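# Insert the pin into the correctly deep block hole

## Task

The block has five holes, each a different depth. Stand the pin upright with its red end on top in the one hole whose depth covers the whole yellow band while leaving the entire blue ring visible.

## Robot and tools

ROBOT. There are two arms: left_arm carries a left hand and right_arm a right hand, which are mirror images. Both bases sit near table height, left_arm at about (-0.006, +0.316, +0.028) m and right_arm at about (+0.022, -0.295, +0.003) m, each turned only slightly about z. The scene frame has its origin on the table top midway between the arms, +z up, +x forward over the table and +y toward left_arm. Image sides do not match arm names.

FRAMES. Each arm reports its hand pose, velocities and Hand target in its own base frame. The fixed cameras and the table use the scene frame. Motion offsets use the axes of the arm's current Hand target. The hand point is fixed to the palm, 0.15 m from the wrist mounting face and 0.05 m in front of the palm. Its +z runs along the straightened fingers and +y points out of the palm. Its +x runs across the palm away from the thumb on the right hand and toward the thumb on the left hand. Straight fingers reach 6 to 7 cm past the point along +z, about 6 cm behind it along -y. A wrist bracket on the little-finger side can strike things.

THE ROW. Every motion argument is made of rows of 28 numbers, each in [-1, 1], always covering both arms. Numbers 1-14 are for left_arm: dx, dy, dz, rx, ry, rz, then little, ring, middle, index, thumb_bend, thumb_turn, force_limit, speed. Numbers 15-28 repeat that layout for right_arm. The six pose numbers are offsets, not poses. They count from the Hand target shown when the action or move starts, along that target's own axes. 1.0 equals 0.6 m or 180 degrees, and rx, ry, rz form a single rotation vector. Sending the same offset twice moves the arm twice. Six zeros ask again for the present Hand target. Each control step limits the commanded turn to 40 degrees from the measured orientation.

HAND NUMBERS. The six finger numbers are target positions. +1 means open or straight, -1 means curled. For thumb_turn, -1 puts the thumb opposite the fingers and +1 puts it beside the palm. force_limit runs from about 0 N at -1 to 10 N at +1, or 15 N for the two thumb motors. speed rises from almost nothing at -1 to full at +0.48 and stays full above that. For a soft grip, close at speed -0.94 or less. With the thumb turned in, the hand holds objects about 0.035 to 0.065 m thick, or a handle as thin as 0.025 m. A motor moves only when its target changes by 0.002 or more. To squeeze harder, raise force_limit and send a target more closed than hand_measured. To loosen, send a target more open than hand_measured. To leave a hand alone, repeat the last eight hand numbers actually sent to it. If none have been sent yet, use its hand_measured followed by hand_force_limit and hand_speed.

TOOLS.
- execute_actions(actions, cameras): actions is a list of actions. Each action is a table of up to 15 rows, one row per 1/30 s step, and a short table keeps its last row. Every row counts from the start of its action. cameras is a list of names, or ["all"], or []. An empty actions list returns images.
- move(target, speed, blend, blocking, cameras): target is one row or a list of up to 15 rows. Every row counts from the same starting Hand targets, not from the row before. speed is in m/s, 0.002 to 4.3, default 0.25, and turns are capped at twice that in rad/s. Give one value or one per target. blend is in metres for rounding corners in a list; 0 stops at each point. blocking=false returns after about 0.5 s while the arm keeps moving. The whole path is capped at 10 s. Moves do not avoid obstacles or the other arm. Keep paths away from an arm's own base.
- wait(seconds 0-10, cameras). stop(cameras) brakes a running move.
- zoom_image(camera, region [x0, y0, x1, y1] in pixels, at most 504x504).
- show_instructions() shows the reference images.
- finished_scene(scene) ends the current scene, given by its number. It is final.

RESULTS. Results give end_effector_position (m) and end_effector_quat_wxyz in the base frame, the Hand target, joint positions, velocities and torques, motor temperatures, and three hand lists in the finger order above. hand_measured is each motor's position. hand_stopped_by is moving, target, force, stalled or fault. hand_load_n is load in N, positive when something pushes the finger open; a lost grip makes it fall toward 0. A move adds a move: line: done, off_target, moving, held or fault, plus limits=paced for a clipped pose or limits=held for withheld steps. Arms often settle 1 to 3 cm short of their target, mostly low and sometimes 5 cm, without touching anything. To close the gap, send the remaining distance as an offset. MOTOR HOT appears at 85 °C. At 100 °C that arm goes limp for 30 to 60 s. Long holds, outstretched arms and pushing against things all heat the motors.

CAMERAS: cam_high, cam_low, cam_left_wrist, cam_right_wrist, each 672x504.

AVOID. Do not drop the pin or let it leave the table, and do not release it while it is still moving. Avoid fast collisions with the block or table, pressing hard into things, and swinging loads quickly. Never let the arms touch each other, and never let one hand grip the other's fingers. Loose objects may sometimes get nudged by outside disturbances.

Each tool is called after ">>>" by a JSON object that holds its "op" and its "data", one argument or row to a line.

Reference images:

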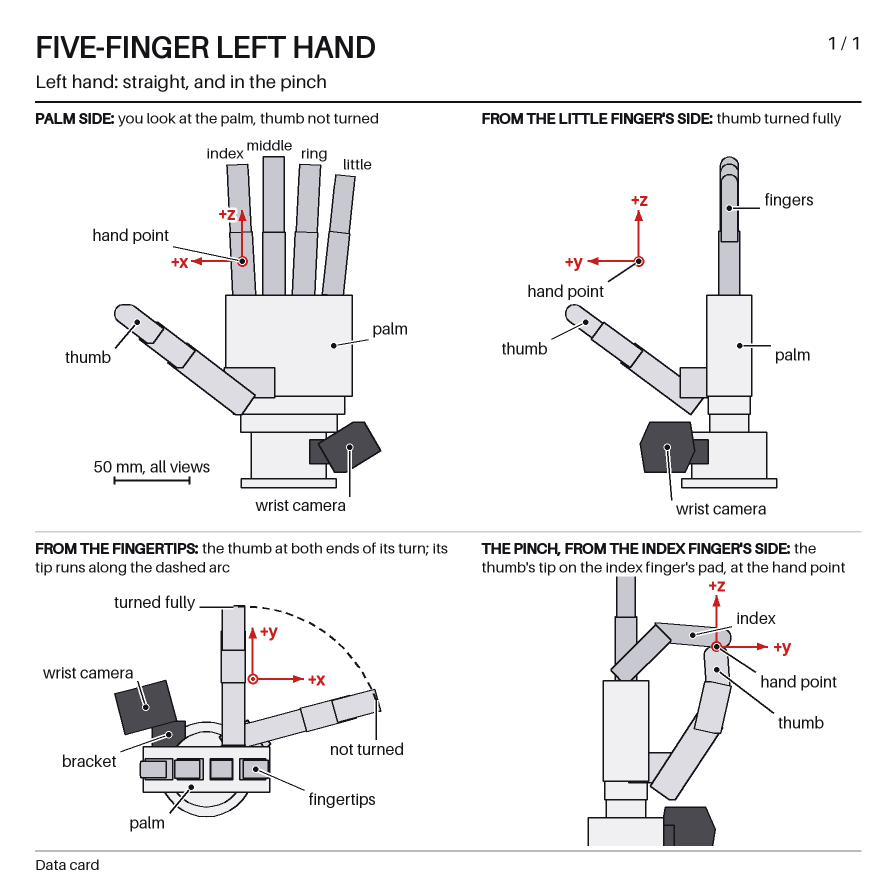

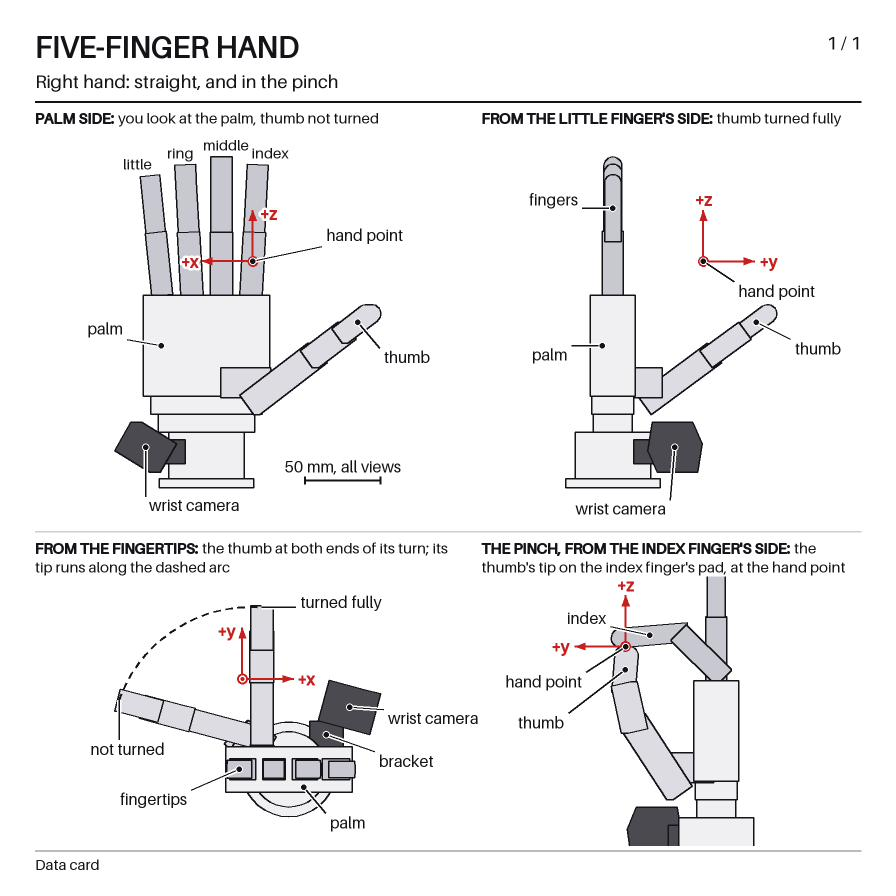

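## Session

>>> {"op": "execute_actions", "data": {
  "actions": []
}}

Scene clock: 0.00 s.
left_arm: end_effector_position=(+0.5919, +0.0734, +0.2269) hand_measured=(+1.000, +1.000, +1.000, +1.000, +1.000, +1.000) hand_load_n=(+0.0, +0.0, +0.0, +0.0, +0.0, +0.0) hand_stopped_by=(target, target, target, target, target, target) hand_force_limit=0.00 hand_speed=-0.80 end_effector_quat_wxyz=(-0.309, +0.759, -0.299, +0.488) | right_arm: end_effector_position=(+0.5224, -0.0407, +0.1918) hand_measured=(+1.000, +1.000, +1.000, +1.000, +1.000, +1.000) hand_load_n=(+0.0, +0.0, +0.0, +0.0, +0.0, +0.0) hand_stopped_by=(target, target, target, target, target, target) hand_force_limit=0.00 hand_speed=-0.80 end_effector_quat_wxyz=(-0.014, +0.967, +0.255, +0.001)
Joint positions: left_arm=[0.24 1.365 0.902 0.123 0.048 -0.615] | right_arm=[0.042 1.708 1.617 -1.484 -0.028 -2.045]
Joint velocities: within noise
Joint torques (N m): no reading
Motor temperatures (°C): left_arm=[22 24 23 22 22 26] | right_arm=[24 25 27 27 25 27]
Heat: left arm: hottest wrist roll 26 °C; right arm: hottest elbow 27 °C.
Hand target: left_arm +0.6004, +0.0723, +0.2444; -0.314, +0.750, -0.297, +0.501 | right_arm +0.5315, -0.0421, +0.2086; -0.011, +0.967, +0.254, +0.024

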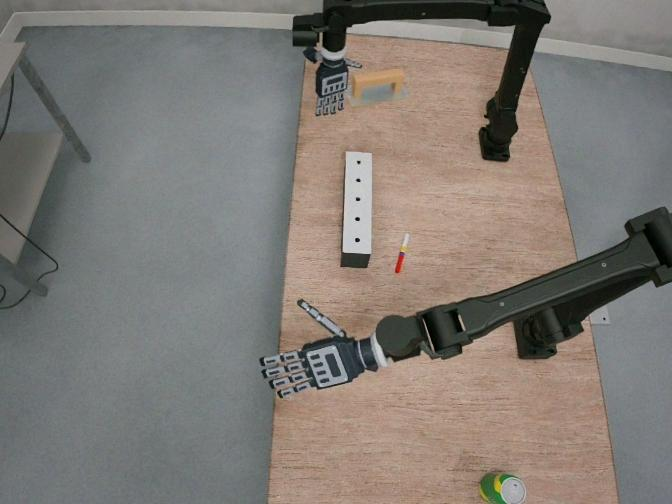

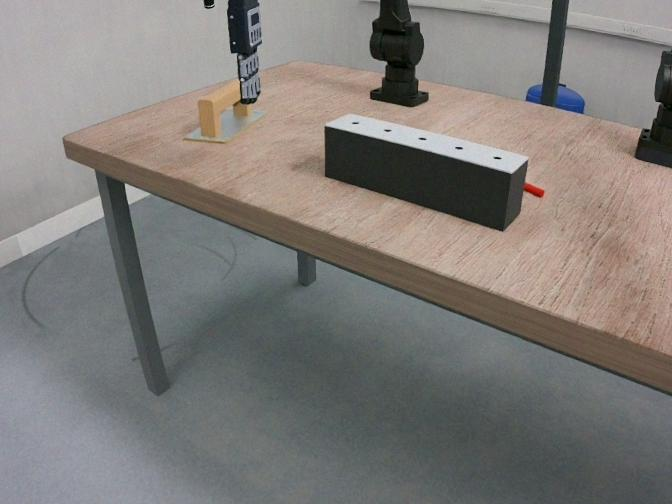

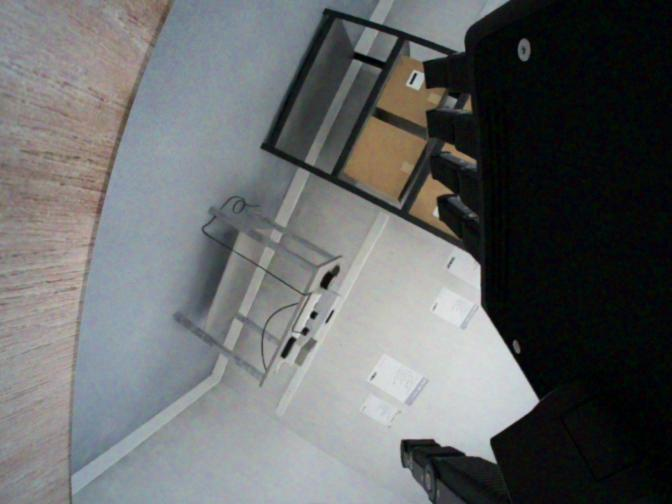

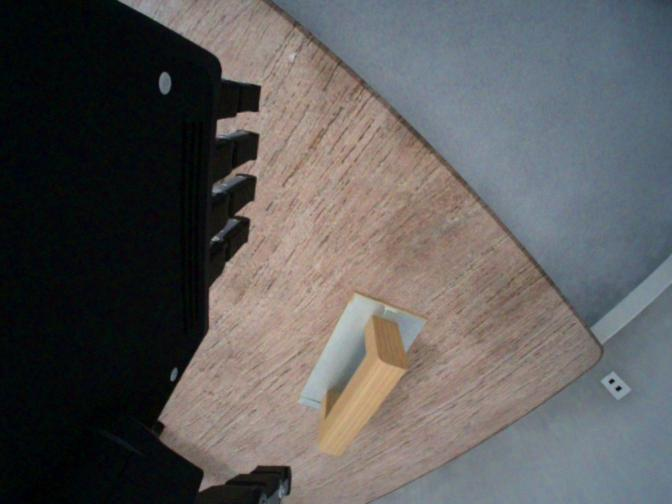

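>>> {"op": "zoom_image", "data": {
  "camera": "cam_high",
  "region": [320, 140, 440, 290]
}}

>>> {"op": "zoom_image", "data": {
  "camera": "cam_low",
  "region": [310, 100, 560, 240]
}}

>>> {"op": "zoom_image", "data": {
  "camera": "cam_high",
  "region": [380, 220, 430, 285]
}}

Scaled by 3.360 from the camera's 672x504 image, which has a finer 960x720 frame.

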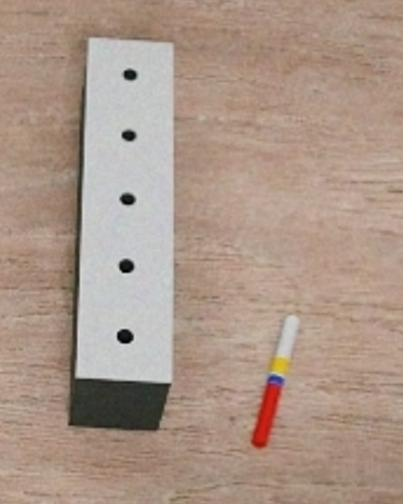

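Scaled by 2.016 from the camera's 672x504 image, which has a finer 960x720 frame.

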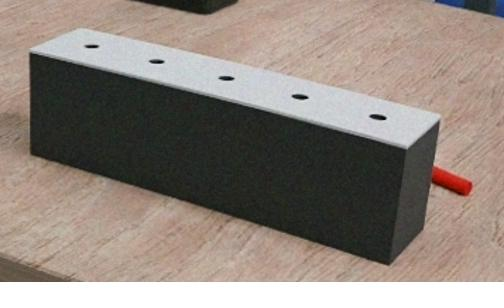

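Scaled by 7.754 from the camera's 672x504 image, which has a finer 960x720 frame.

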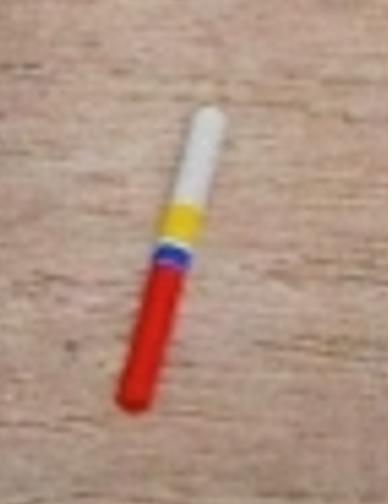

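>>> {"op": "move", "data": {
  "target": [0.592,0.5485,-0.443,-0.4023,-0.092,0.2235,1,1,1,1,1,1,0,-0.8,-0.42,0.24,-0.2,0,0,0.19,1,1,1,1,1,1,0,-0.8],
  "cameras": ["all"]
}}

Scene clock: 114.57 s.
left_arm: end_effector_position=(+0.4154, -0.4420, +0.2615) hand_measured=(+1.000, +1.000, +1.000, +1.000, +1.000, +1.000) hand_load_n=(+0.0, +0.0, +0.0, +0.0, +0.0, +0.0) hand_stopped_by=(target, target, target, target, target, target) hand_force_limit=0.00 hand_speed=-0.80 end_effector_quat_wxyz=(-0.001, +0.706, -0.707, +0.040) | right_arm: end_effector_position=(+0.3716, -0.2888, +0.2804) hand_measured=(+1.000, +1.000, +1.000, +1.000, +1.000, +1.000) hand_load_n=(+0.0, +0.0, +0.0, +0.0, +0.0, +0.0) hand_stopped_by=(target, target, target, target, target, target) hand_force_limit=0.00 hand_speed=-0.80 end_effector_quat_wxyz=(-0.022, +0.999, -0.037, -0.001)
Joint positions: left_arm=[-0.711 1.977 2.185 -1.699 0.005 -0.708] | right_arm=[-0.532 1.583 1.695 -1.706 -0.038 -2.029]
Joint torques (N m): left_arm=[-0.5 -20.95 12.03 0.16 0.19 -0.13] | right_arm=[-1.08 -15.44 12.51 -0.02 0.03 -0.1]
Motor temperatures (°C): left_arm=[22 25 32 22 21 26] | right_arm=[24 31 35 26 25 26]
Heat: left arm: hottest elbow 32 °C; right arm: hottest elbow 35 °C.
Hand target: left_arm +0.4224, -0.4499, +0.2715; +0.000, +0.707, -0.707, +0.001 | right_arm +0.3786, -0.2953, +0.3143; -0.017, +0.999, -0.041, +0.019
Off the commanded pose: left_arm 0.015 m, 5 deg | right_arm 0.035 m, 2 deg.
joint sent to its limit (left arm) — joint 4 (wrist pitch), lower limit. The joint targets are off in position and orientation.
joint sent to its limit (right arm) — joint 4 (wrist pitch), lower limit. The joint targets are off in position, not in orientation.
move: off_target (left_arm, right_arm)

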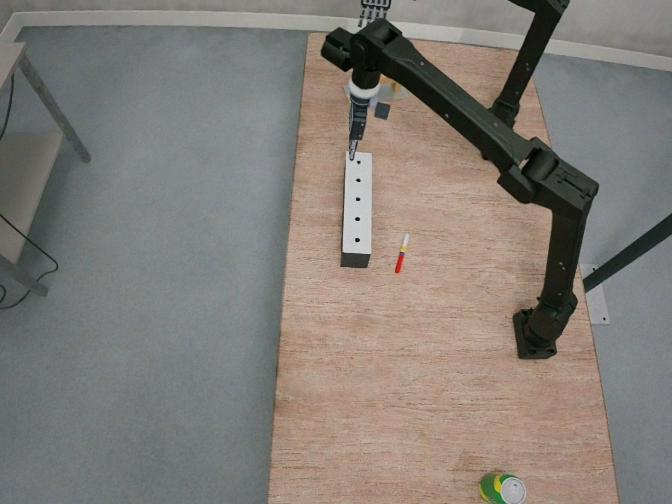

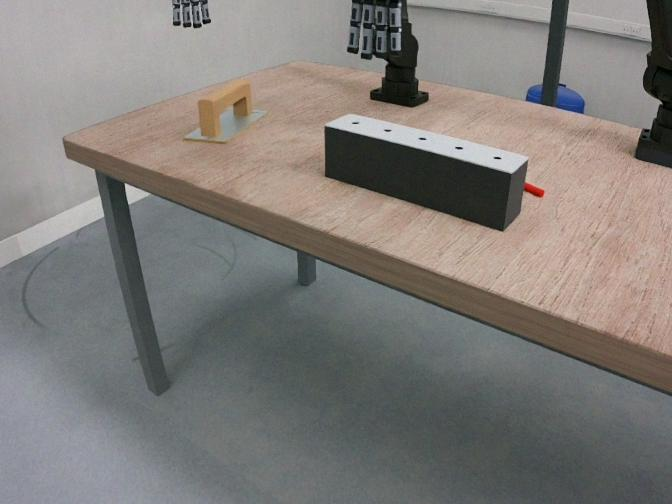

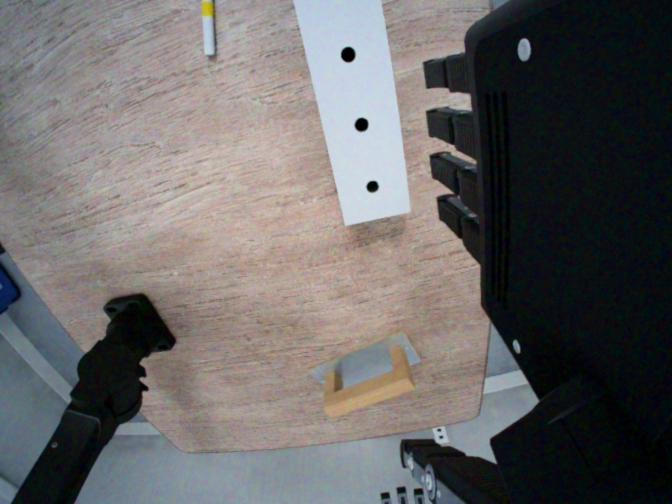

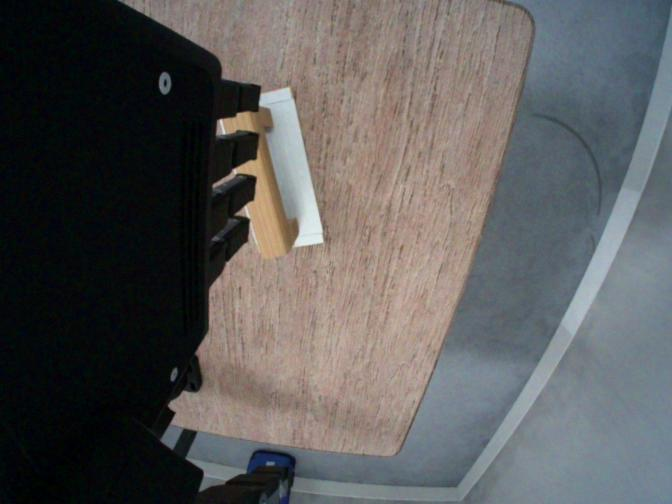

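>>> {"op": "zoom_image", "data": {
  "camera": "cam_left_wrist",
  "region": [290, 0, 430, 105]
}}

>>> {"op": "zoom_image", "data": {
  "camera": "cam_left_wrist",
  "region": [325, 30, 373, 78]
}}

Scaled by 3.600 from the camera's 672x504 image, which has a finer 960x720 frame.

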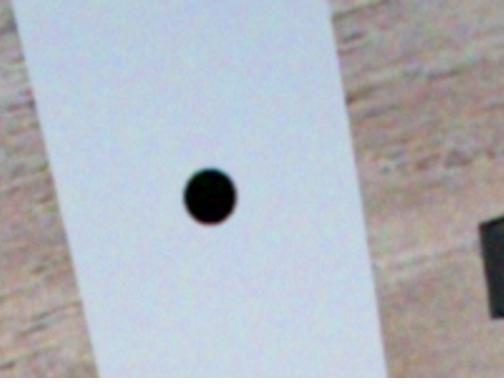

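Scaled by 10.500 from the camera's 672x504 image, which has a finer 960x720 frame.

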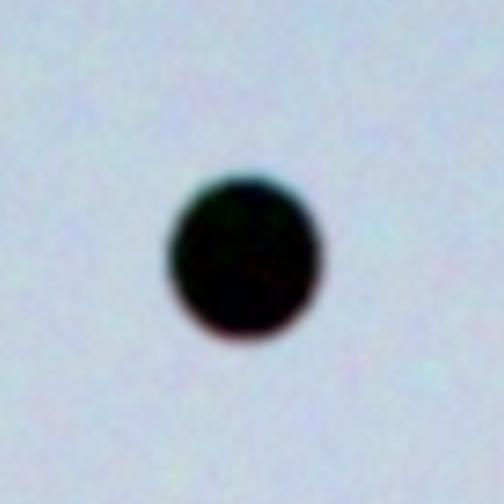

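>>> {"op": "zoom_image", "data": {
  "camera": "cam_left_wrist",
  "region": [180, 0, 240, 60]
}}

Scaled by 8.400 from the camera's 672x504 image, which has a finer 960x720 frame.

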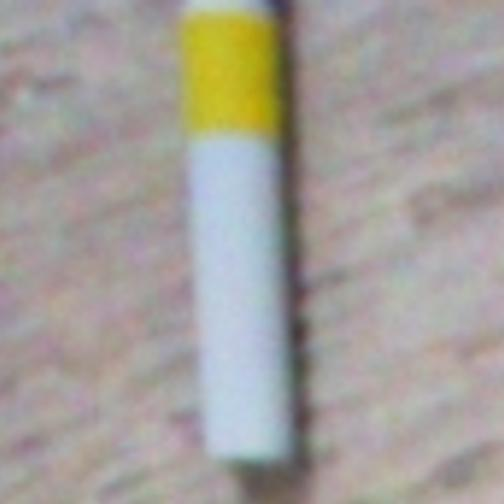

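>>> {"op": "move", "data": {
  "target": [-0.357,0.152,0.3275,0.3745,0.0565,0.084,-1,-1,0.1,0.1,0.3,-1,0,-0.2,0,0,0.057,0,0,0,1,1,1,1,1,1,0,-0.8],
  "cameras": ["all"]
}}

Scene clock: 150.27 s.
left_arm: end_effector_position=(+0.3255, -0.2393, +0.0720) hand_measured=(-1.000, -1.000, +0.100, +0.100, +0.300, -1.000) hand_load_n=(+0.0, +0.0, +0.0, +0.0, +0.0, +0.0) hand_stopped_by=(target, target, target, target, target, target) hand_force_limit=0.00 hand_speed=-0.20 end_effector_quat_wxyz=(+0.324, -0.493, +0.673, -0.447) | right_arm: end_effector_position=(+0.3782, -0.2916, +0.2800) hand_measured=(+1.000, +1.000, +1.000, +1.000, +1.000, +1.000) hand_load_n=(+0.0, +0.0, +0.0, +0.0, +0.0, +0.0) hand_stopped_by=(target, target, target, target, target, target) hand_force_limit=0.00 hand_speed=-0.80 end_effector_quat_wxyz=(-0.018, +0.999, -0.037, +0.011)
Joint positions: left_arm=[-0.712 1.078 0.321 0.326 -0.368 -0.168] | right_arm=[-0.532 1.583 1.695 -1.68 -0.043 -2.029]
Joint torques (N m): left_arm=[0.21 -5.36 7.19 2.77 0.07 0.07] | right_arm=[-0.67 -13.92 7.23 0.8 -0.07 -0.11]
Heat: left arm: hottest elbow 34 °C; right arm: hottest elbow 38 °C.
Hand target: left_arm +0.3315, -0.2357, +0.0749; +0.332, -0.492, +0.667, -0.450 | right_arm +0.3800, -0.2942, +0.2801; -0.017, +0.999, -0.041, +0.019
Off the commanded pose: left_arm 0.008 m, 1 deg | right_arm 0.003 m, 1 deg.
move: done

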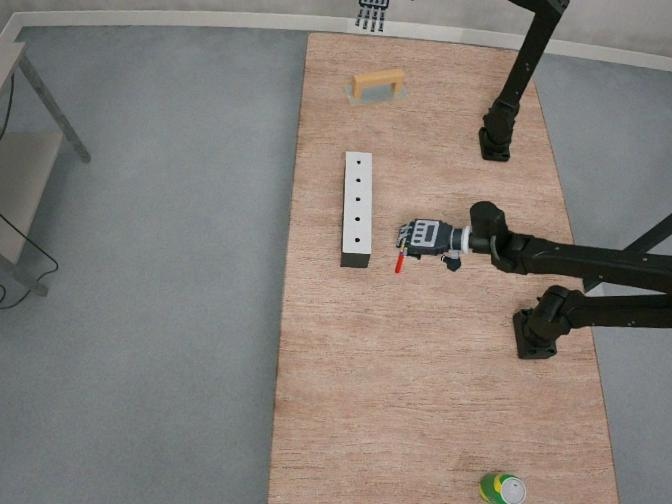

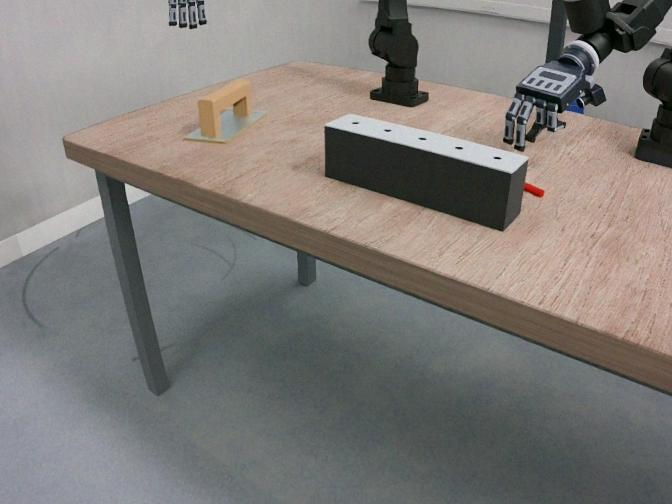

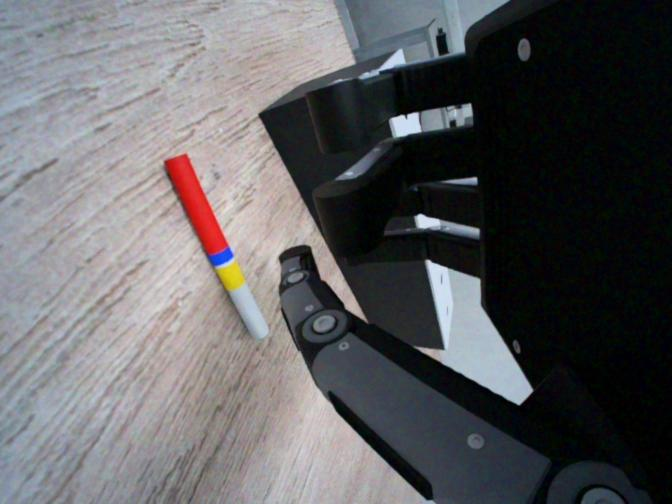

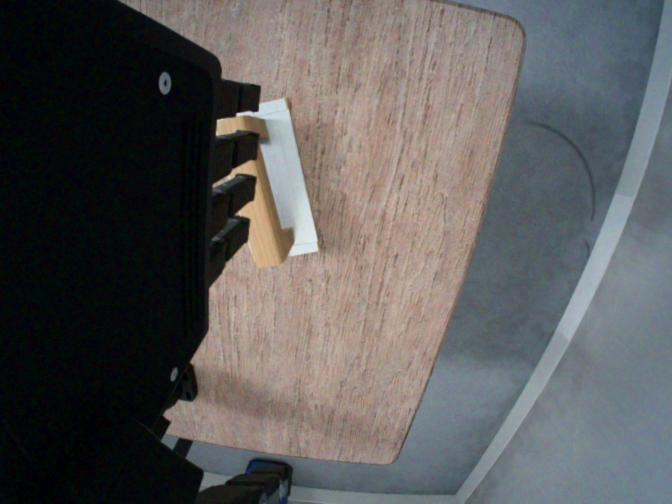

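>>> {"op": "zoom_image", "data": {
  "camera": "cam_left_wrist",
  "region": [150, 50, 500, 350]
}}

>>> {"op": "zoom_image", "data": {
  "camera": "cam_high",
  "region": [360, 190, 500, 290]
}}

>>> {"op": "zoom_image", "data": {
  "camera": "cam_low",
  "region": [490, 50, 640, 220]
}}

Scaled by 1.440 from the camera's 672x504 image, which has a finer 960x720 frame.

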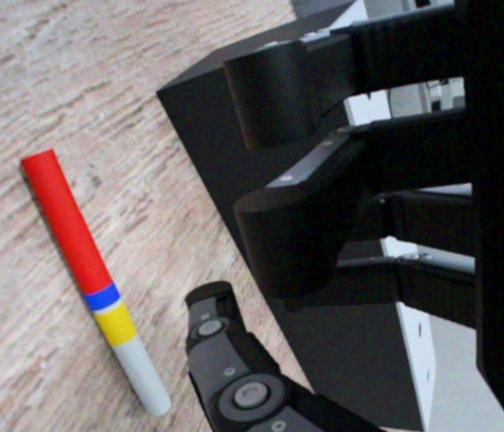

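Scaled by 3.600 from the camera's 672x504 image, which has a finer 960x720 frame.

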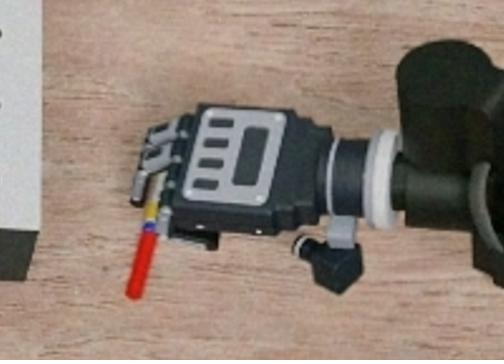

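Scaled by 2.965 from the camera's 672x504 image, which has a finer 960x720 frame.

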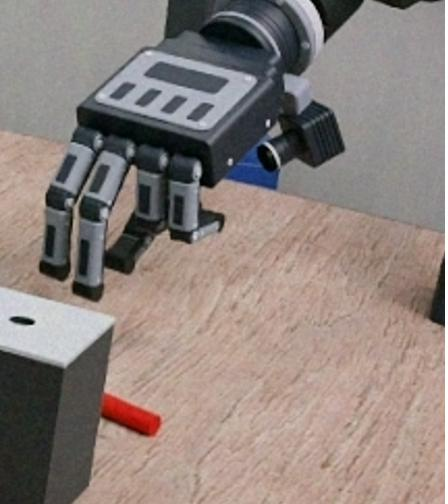

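>>> {"op": "move", "data": {
  "target": [-0.0085,0.0743,0.0385,0,0,0,-1,-1,0.1,0.1,0.3,-1,0,-0.2,0,0,0,0,0,0,1,1,1,1,1,1,0,-0.8],
  "cameras": ["cam_high","cam_left_wrist","cam_low"]
}}

>>> {"op": "zoom_image", "data": {
  "camera": "cam_left_wrist",
  "region": [150, 100, 450, 400]
}}

Scene clock: 168.60 s.
left_arm: end_effector_position=(+0.3321, -0.2330, +0.0221) hand_measured=(-1.000, -1.000, +0.100, +0.100, +0.300, -1.000) hand_load_n=(+0.0, +0.0, +0.0, +0.0, +0.0, +0.0) hand_stopped_by=(target, target, target, target, target, target) hand_force_limit=0.00 hand_speed=-0.20 end_effector_quat_wxyz=(+0.326, -0.494, +0.671, -0.446) | right_arm: end_effector_position=(+0.3782, -0.2916, +0.2800) hand_measured=(+1.000, +1.000, +1.000, +1.000, +1.000, +1.000) hand_load_n=(+0.0, +0.0, +0.0, -0.5, +0.0, +0.0) hand_stopped_by=(target, target, target, target, target, target) hand_force_limit=0.00 hand_speed=-0.80 end_effector_quat_wxyz=(-0.018, +0.999, -0.037, +0.011)
Joint positions: left_arm=[-0.68 1.308 0.264 0.617 -0.345 -0.156] | right_arm=[-0.532 1.583 1.695 -1.68 -0.043 -2.029]
Joint torques (N m): left_arm=[0.26 -6.36 5.45 2.77 0.07 0.07] | right_arm=[-0.79 -14.15 7.13 0.88 -0.08 -0.11]
Heat: left arm: hottest elbow 31 °C; right arm: hottest elbow 35 °C.
Hand target: left_arm +0.3375, -0.2322, +0.0249; +0.332, -0.492, +0.667, -0.450 | right_arm +0.3800, -0.2942, +0.2801; -0.017, +0.999, -0.041, +0.019
Off the commanded pose: left_arm 0.006 m, 1 deg | right_arm 0.003 m, 1 deg.
move: done
Images, in order (width x height): cam_high 672x504, cam_low 672x504, cam_left_wrist 672x504.

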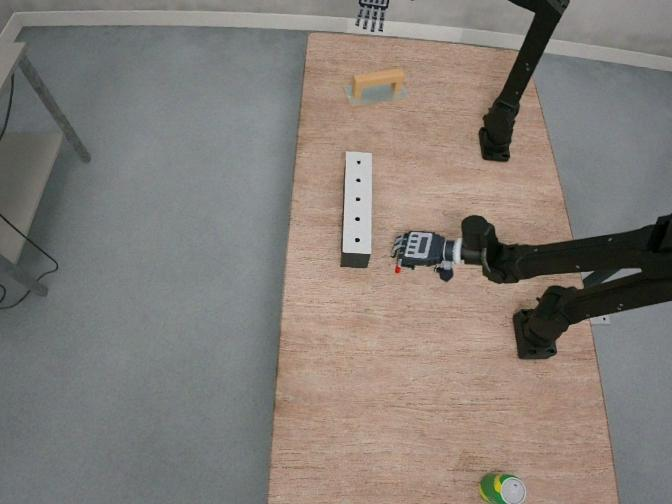

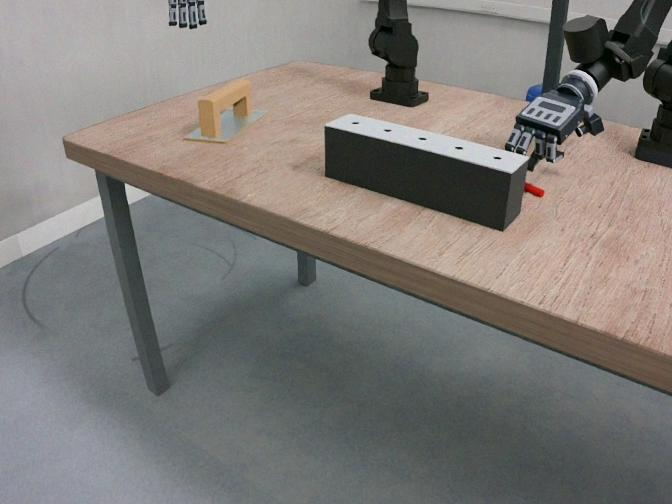

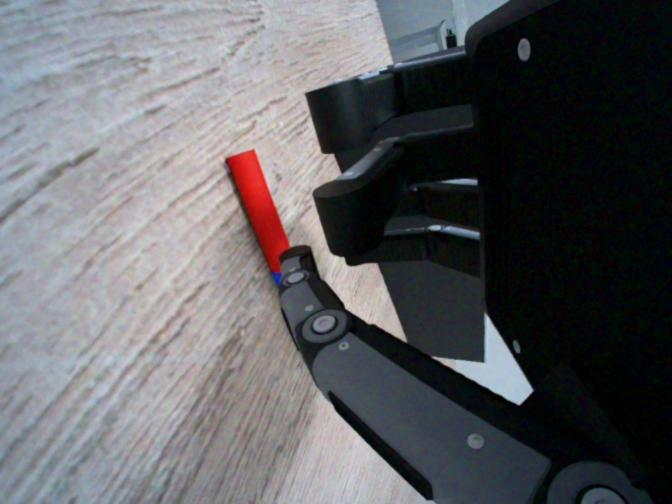

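Scaled by 1.680 from the camera's 672x504 image, which has a finer 960x720 frame.

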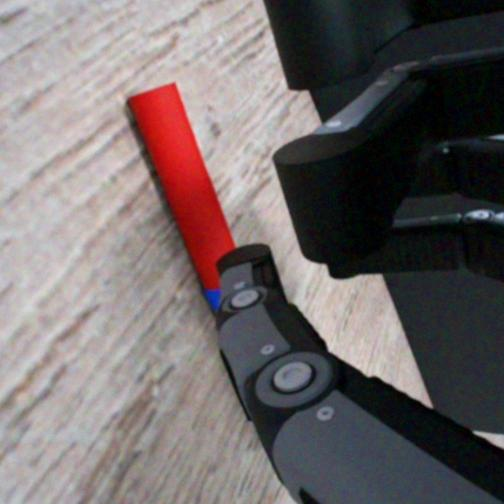

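>>> {"op": "move", "data": {
  "target": [-0.0133,0.0505,0.026,0,0,0,-1,-1,0.1,0.1,0.3,-1,0,-0.2,0,0,0,0,0,0,1,1,1,1,1,1,0,-0.8],
  "cameras": ["cam_high","cam_left_wrist","cam_low"],
  "speed": 0.1
}}

>>> {"op": "zoom_image", "data": {
  "camera": "cam_left_wrist",
  "region": [200, 100, 450, 350]
}}

>>> {"op": "zoom_image", "data": {
  "camera": "cam_low",
  "region": [490, 70, 620, 210]
}}

Scene clock: 185.53 s.
left_arm: end_effector_position=(+0.3388, -0.2324, -0.0017) hand_measured=(-1.000, -1.000, +0.100, +0.100, +0.300, -1.000) hand_load_n=(+0.0, +0.0, -3.5, +0.0, +0.0, +0.0) hand_stopped_by=(target, target, target, target, target, target) hand_force_limit=0.00 hand_speed=-0.20 end_effector_quat_wxyz=(+0.327, -0.490, +0.664, -0.460) | right_arm: end_effector_position=(+0.3782, -0.2916, +0.2800) hand_measured=(+1.000, +1.000, +1.000, +1.000, +1.000, +1.000) hand_load_n=(+0.0, +0.5, +0.0, +0.0, +0.0, +0.0) hand_stopped_by=(target, target, target, target, target, target) hand_force_limit=0.00 hand_speed=-0.80 end_effector_quat_wxyz=(-0.018, +0.999, -0.037, +0.011)
Joint positions: left_arm=[-0.656 1.483 0.244 0.847 -0.314 -0.144] | right_arm=[-0.532 1.583 1.695 -1.68 -0.043 -2.029]
Joint torques (N m): left_arm=[0.56 -5.95 4.04 2.21 0.14 0.08] | right_arm=[-0.91 -13.74 7.21 0.79 -0.09 -0.1]
Heat: left arm: hottest elbow 29 °C; right arm: hottest elbow 34 °C.
Hand target: left_arm +0.3429, -0.2255, -0.0090; +0.332, -0.492, +0.667, -0.450 | right_arm +0.3800, -0.2942, +0.2801; -0.017, +0.999, -0.041, +0.019
Off the commanded pose: left_arm 0.011 m, 1 deg | right_arm 0.003 m, 1 deg.
move: off_target (left_arm)
Images, in order (width x height): cam_high 672x504, cam_low 672x504, cam_left_wrist 672x504.

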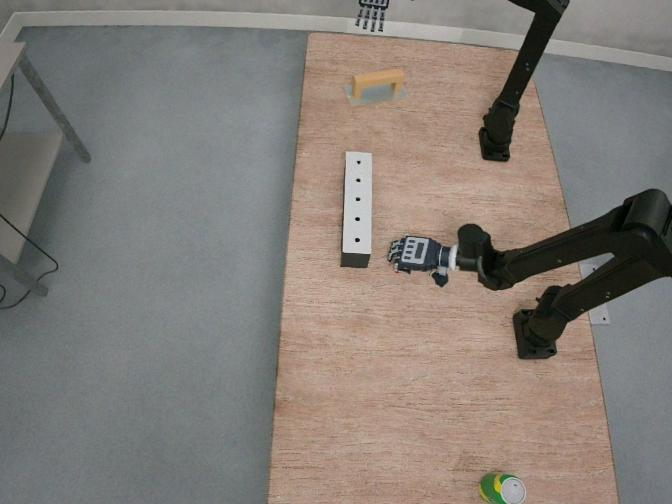

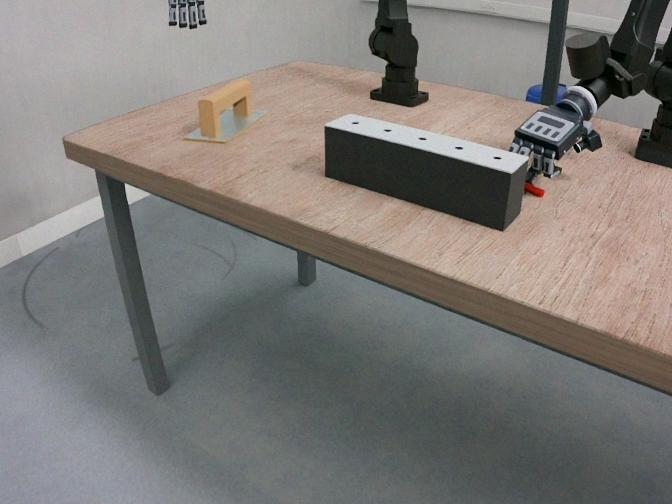

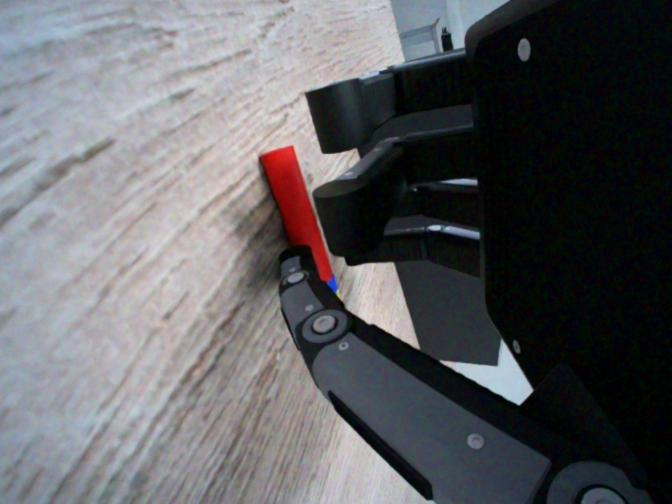

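Scaled by 2.016 from the camera's 672x504 image, which has a finer 960x720 frame.

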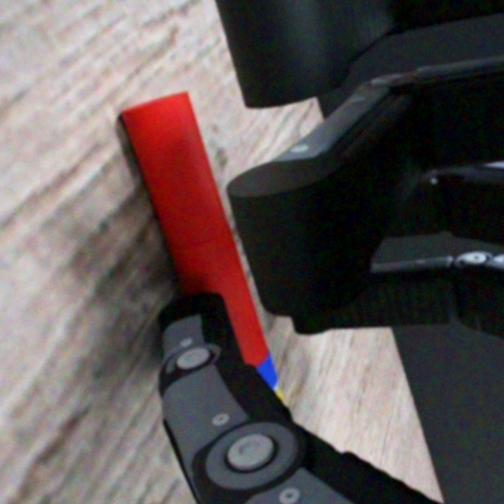

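Scaled by 3.600 from the camera's 672x504 image, which has a finer 960x720 frame.

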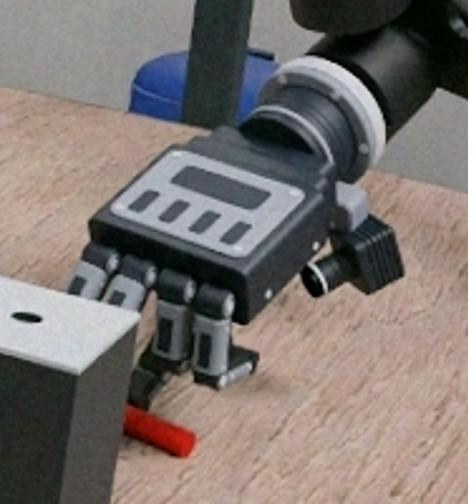

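>>> {"op": "zoom_image", "data": {
  "camera": "cam_high",
  "region": [370, 220, 430, 290]
}}

Scaled by 7.200 from the camera's 672x504 image, which has a finer 960x720 frame.

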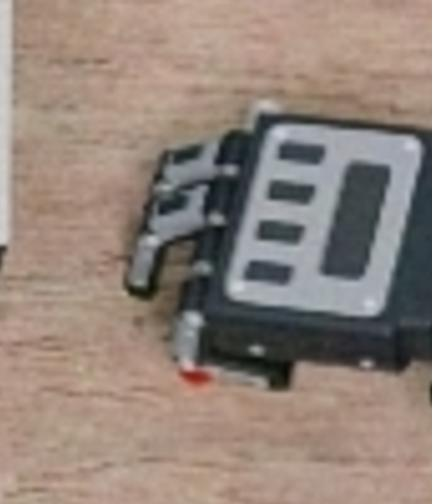

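>>> {"op": "move", "data": {
  "target": [-0.0127,-0.0323,-0.0088,0,0,0,-1,-1,-0.1,-0.05,0.2,-1,0,-0.2,0,0,0,0,0,0,1,1,1,1,1,1,0,-0.8],
  "cameras": ["cam_high","cam_left_wrist","cam_low"],
  "speed": 0.1
}}

>>> {"op": "zoom_image", "data": {
  "camera": "cam_left_wrist",
  "region": [200, 100, 450, 350]
}}

>>> {"op": "zoom_image", "data": {
  "camera": "cam_high",
  "region": [370, 220, 430, 290]
}}

Scene clock: 212.83 s.
left_arm: end_effector_position=(+0.3410, -0.2180, +0.0042) hand_measured=(-1.000, -1.000, -0.100, -0.050, +0.200, -1.000) hand_load_n=(+0.0, +0.0, +0.0, +0.0, +0.0, +0.0) hand_stopped_by=(target, target, target, target, target, target) hand_force_limit=0.00 hand_speed=-0.20 end_effector_quat_wxyz=(+0.327, -0.495, +0.670, -0.447) | right_arm: end_effector_position=(+0.3782, -0.2916, +0.2800) hand_measured=(+1.000, +1.000, +1.000, +1.000, +1.000, +1.000) hand_load_n=(+0.0, +0.0, +0.0, +0.0, +0.0, +0.0) hand_stopped_by=(target, target, target, target, target, target) hand_force_limit=0.00 hand_speed=-0.80 end_effector_quat_wxyz=(-0.018, +0.999, -0.037, +0.011)
Joint positions: left_arm=[-0.611 1.406 0.244 0.746 -0.284 -0.128] | right_arm=[-0.532 1.583 1.695 -1.68 -0.043 -2.029]
Joint torques (N m): left_arm=[0.21 -8.59 5.31 1.65 0.09 0.07] | right_arm=[-0.85 -14.04 7.36 0.77 -0.05 -0.13]
Motor temperatures (°C): left_arm=[22 25 27 22 21 25] | right_arm=[24 28 33 26 24 26]
Heat: left arm: hottest elbow 27 °C; right arm: hottest elbow 33 °C.
Hand target: left_arm +0.3474, -0.2189, +0.0109; +0.332, -0.492, +0.667, -0.450 | right_arm +0.3800, -0.2942, +0.2801; -0.017, +0.999, -0.041, +0.019
Off the commanded pose: left_arm 0.009 m, 1 deg | right_arm 0.003 m, 1 deg.
move: done
Images, in order (width x height): cam_high 672x504, cam_low 672x504, cam_left_wrist 672x504.

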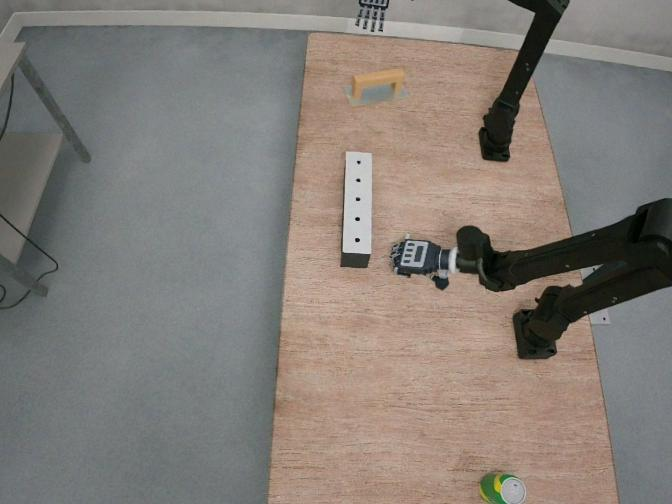

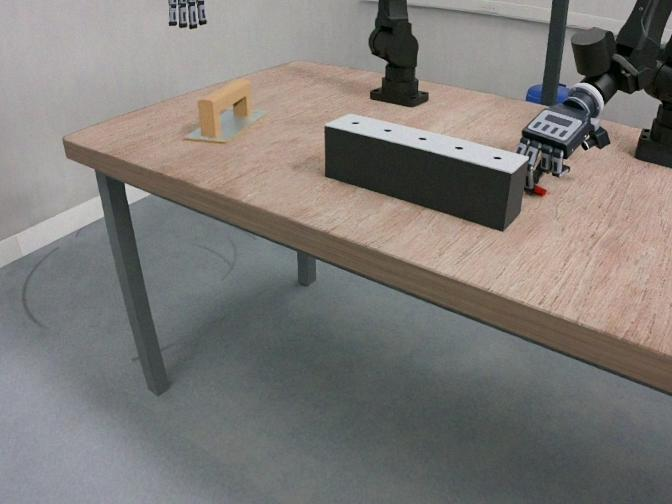

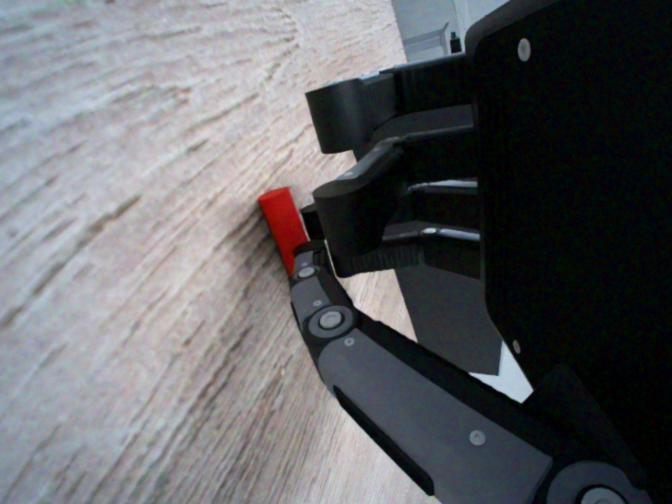

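Scaled by 2.016 from the camera's 672x504 image, which has a finer 960x720 frame.

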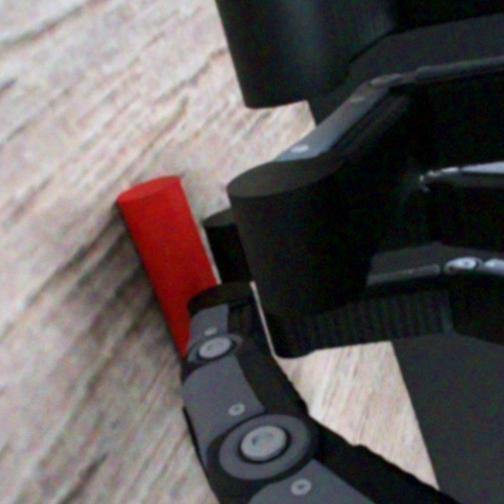

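Scaled by 7.200 from the camera's 672x504 image, which has a finer 960x720 frame.

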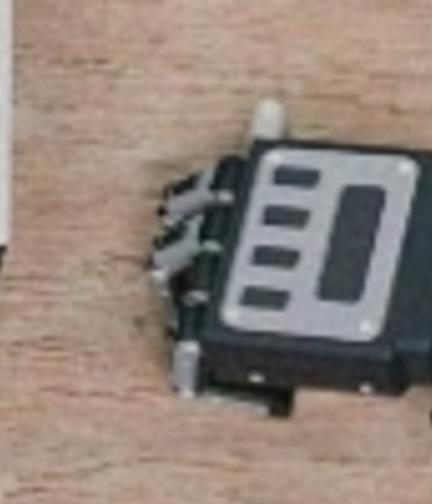

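>>> {"op": "move", "data": {
  "target": [0,0.022,0.009,0,0,0,-1,-1,-0.1,-0.05,0.2,-1,0,-0.2,0,0,0,0,0,0,1,1,1,1,1,1,0,-0.8],
  "cameras": ["cam_high","cam_left_wrist","cam_low"],
  "speed": 0.06
}}

>>> {"op": "zoom_image", "data": {
  "camera": "cam_left_wrist",
  "region": [220, 150, 400, 330]
}}

>>> {"op": "zoom_image", "data": {
  "camera": "cam_low",
  "region": [500, 90, 600, 210]
}}

Scene clock: 220.17 s.
left_arm: end_effector_position=(+0.3465, -0.2196, +0.0027) hand_measured=(-1.000, -1.000, -0.100, -0.050, +0.200, -1.000) hand_load_n=(+0.0, +0.0, +0.0, +0.0, -2.0, -1.0) hand_stopped_by=(target, target, target, target, target, target) hand_force_limit=0.00 hand_speed=-0.20 end_effector_quat_wxyz=(+0.333, -0.495, +0.661, -0.456) | right_arm: end_effector_position=(+0.3782, -0.2916, +0.2800) hand_measured=(+1.000, +1.000, +1.000, +1.000, +1.000, +1.000) hand_load_n=(+0.0, +0.0, +0.0, +0.0, +0.0, +0.0) hand_stopped_by=(target, target, target, target, target, target) hand_force_limit=0.00 hand_speed=-0.80 end_effector_quat_wxyz=(-0.018, +0.999, -0.037, +0.011)
Joint positions: left_arm=[-0.61 1.454 0.244 0.82 -0.29 -0.128] | right_arm=[-0.532 1.583 1.695 -1.68 -0.043 -2.029]
Joint torques (N m): left_arm=[0.09 -6.07 4.33 2.19 0.11 0.06] | right_arm=[-0.44 -13.92 7.27 0.76 -0.11 -0.12]
Heat: left arm: hottest elbow 27 °C; right arm: hottest elbow 33 °C.
Hand target: left_arm +0.3475, -0.2189, -0.0033; +0.332, -0.492, +0.667, -0.450 | right_arm +0.3800, -0.2942, +0.2801; -0.017, +0.999, -0.041, +0.019
Off the commanded pose: left_arm 0.006 m, 1 deg | right_arm 0.003 m, 1 deg.
move: done
Images, in order (width x height): cam_high 672x504, cam_low 672x504, cam_left_wrist 672x504.

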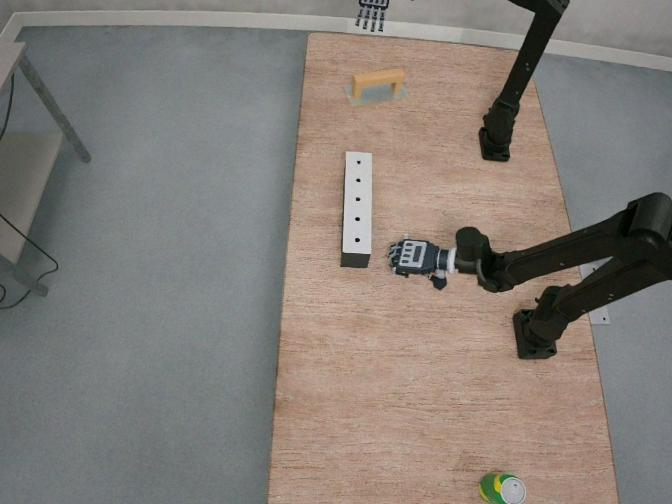

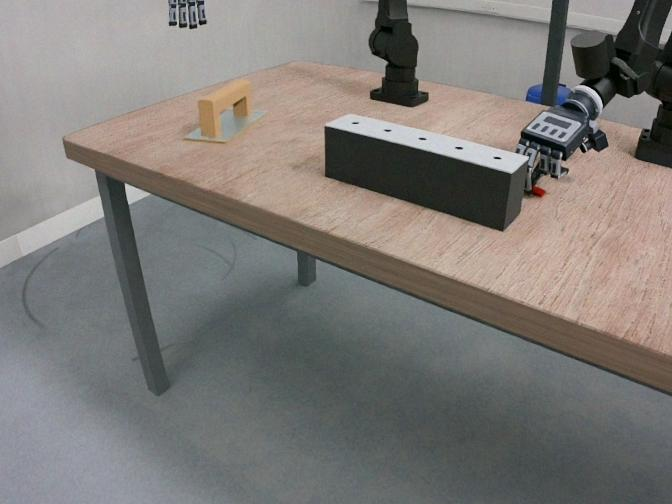

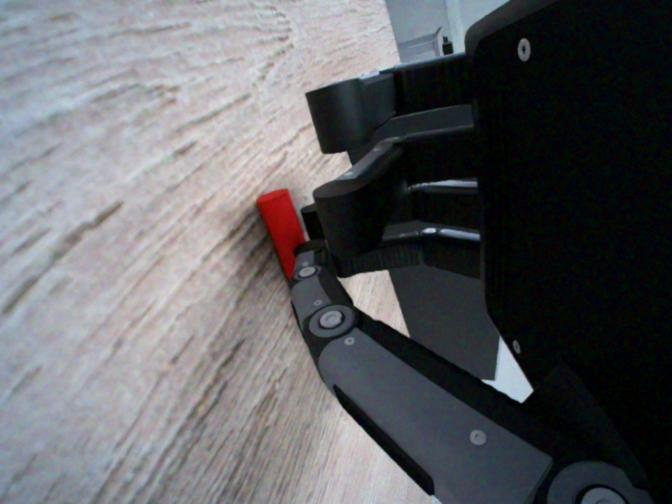

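Scaled by 2.800 from the camera's 672x504 image, which has a finer 960x720 frame.

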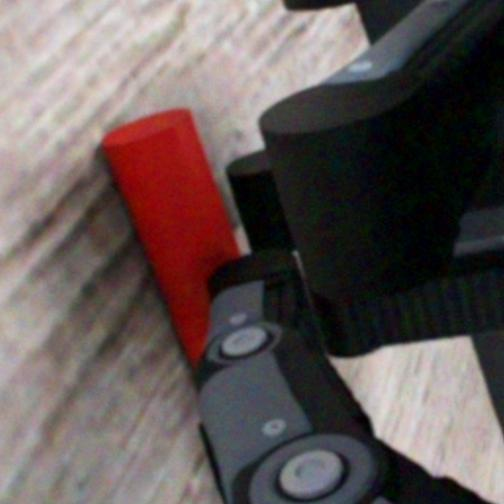

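Scaled by 4.200 from the camera's 672x504 image, which has a finer 960x720 frame.

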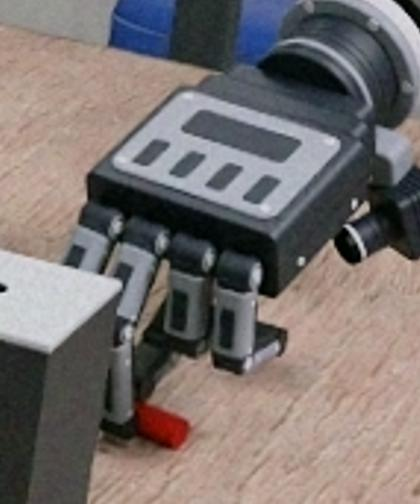

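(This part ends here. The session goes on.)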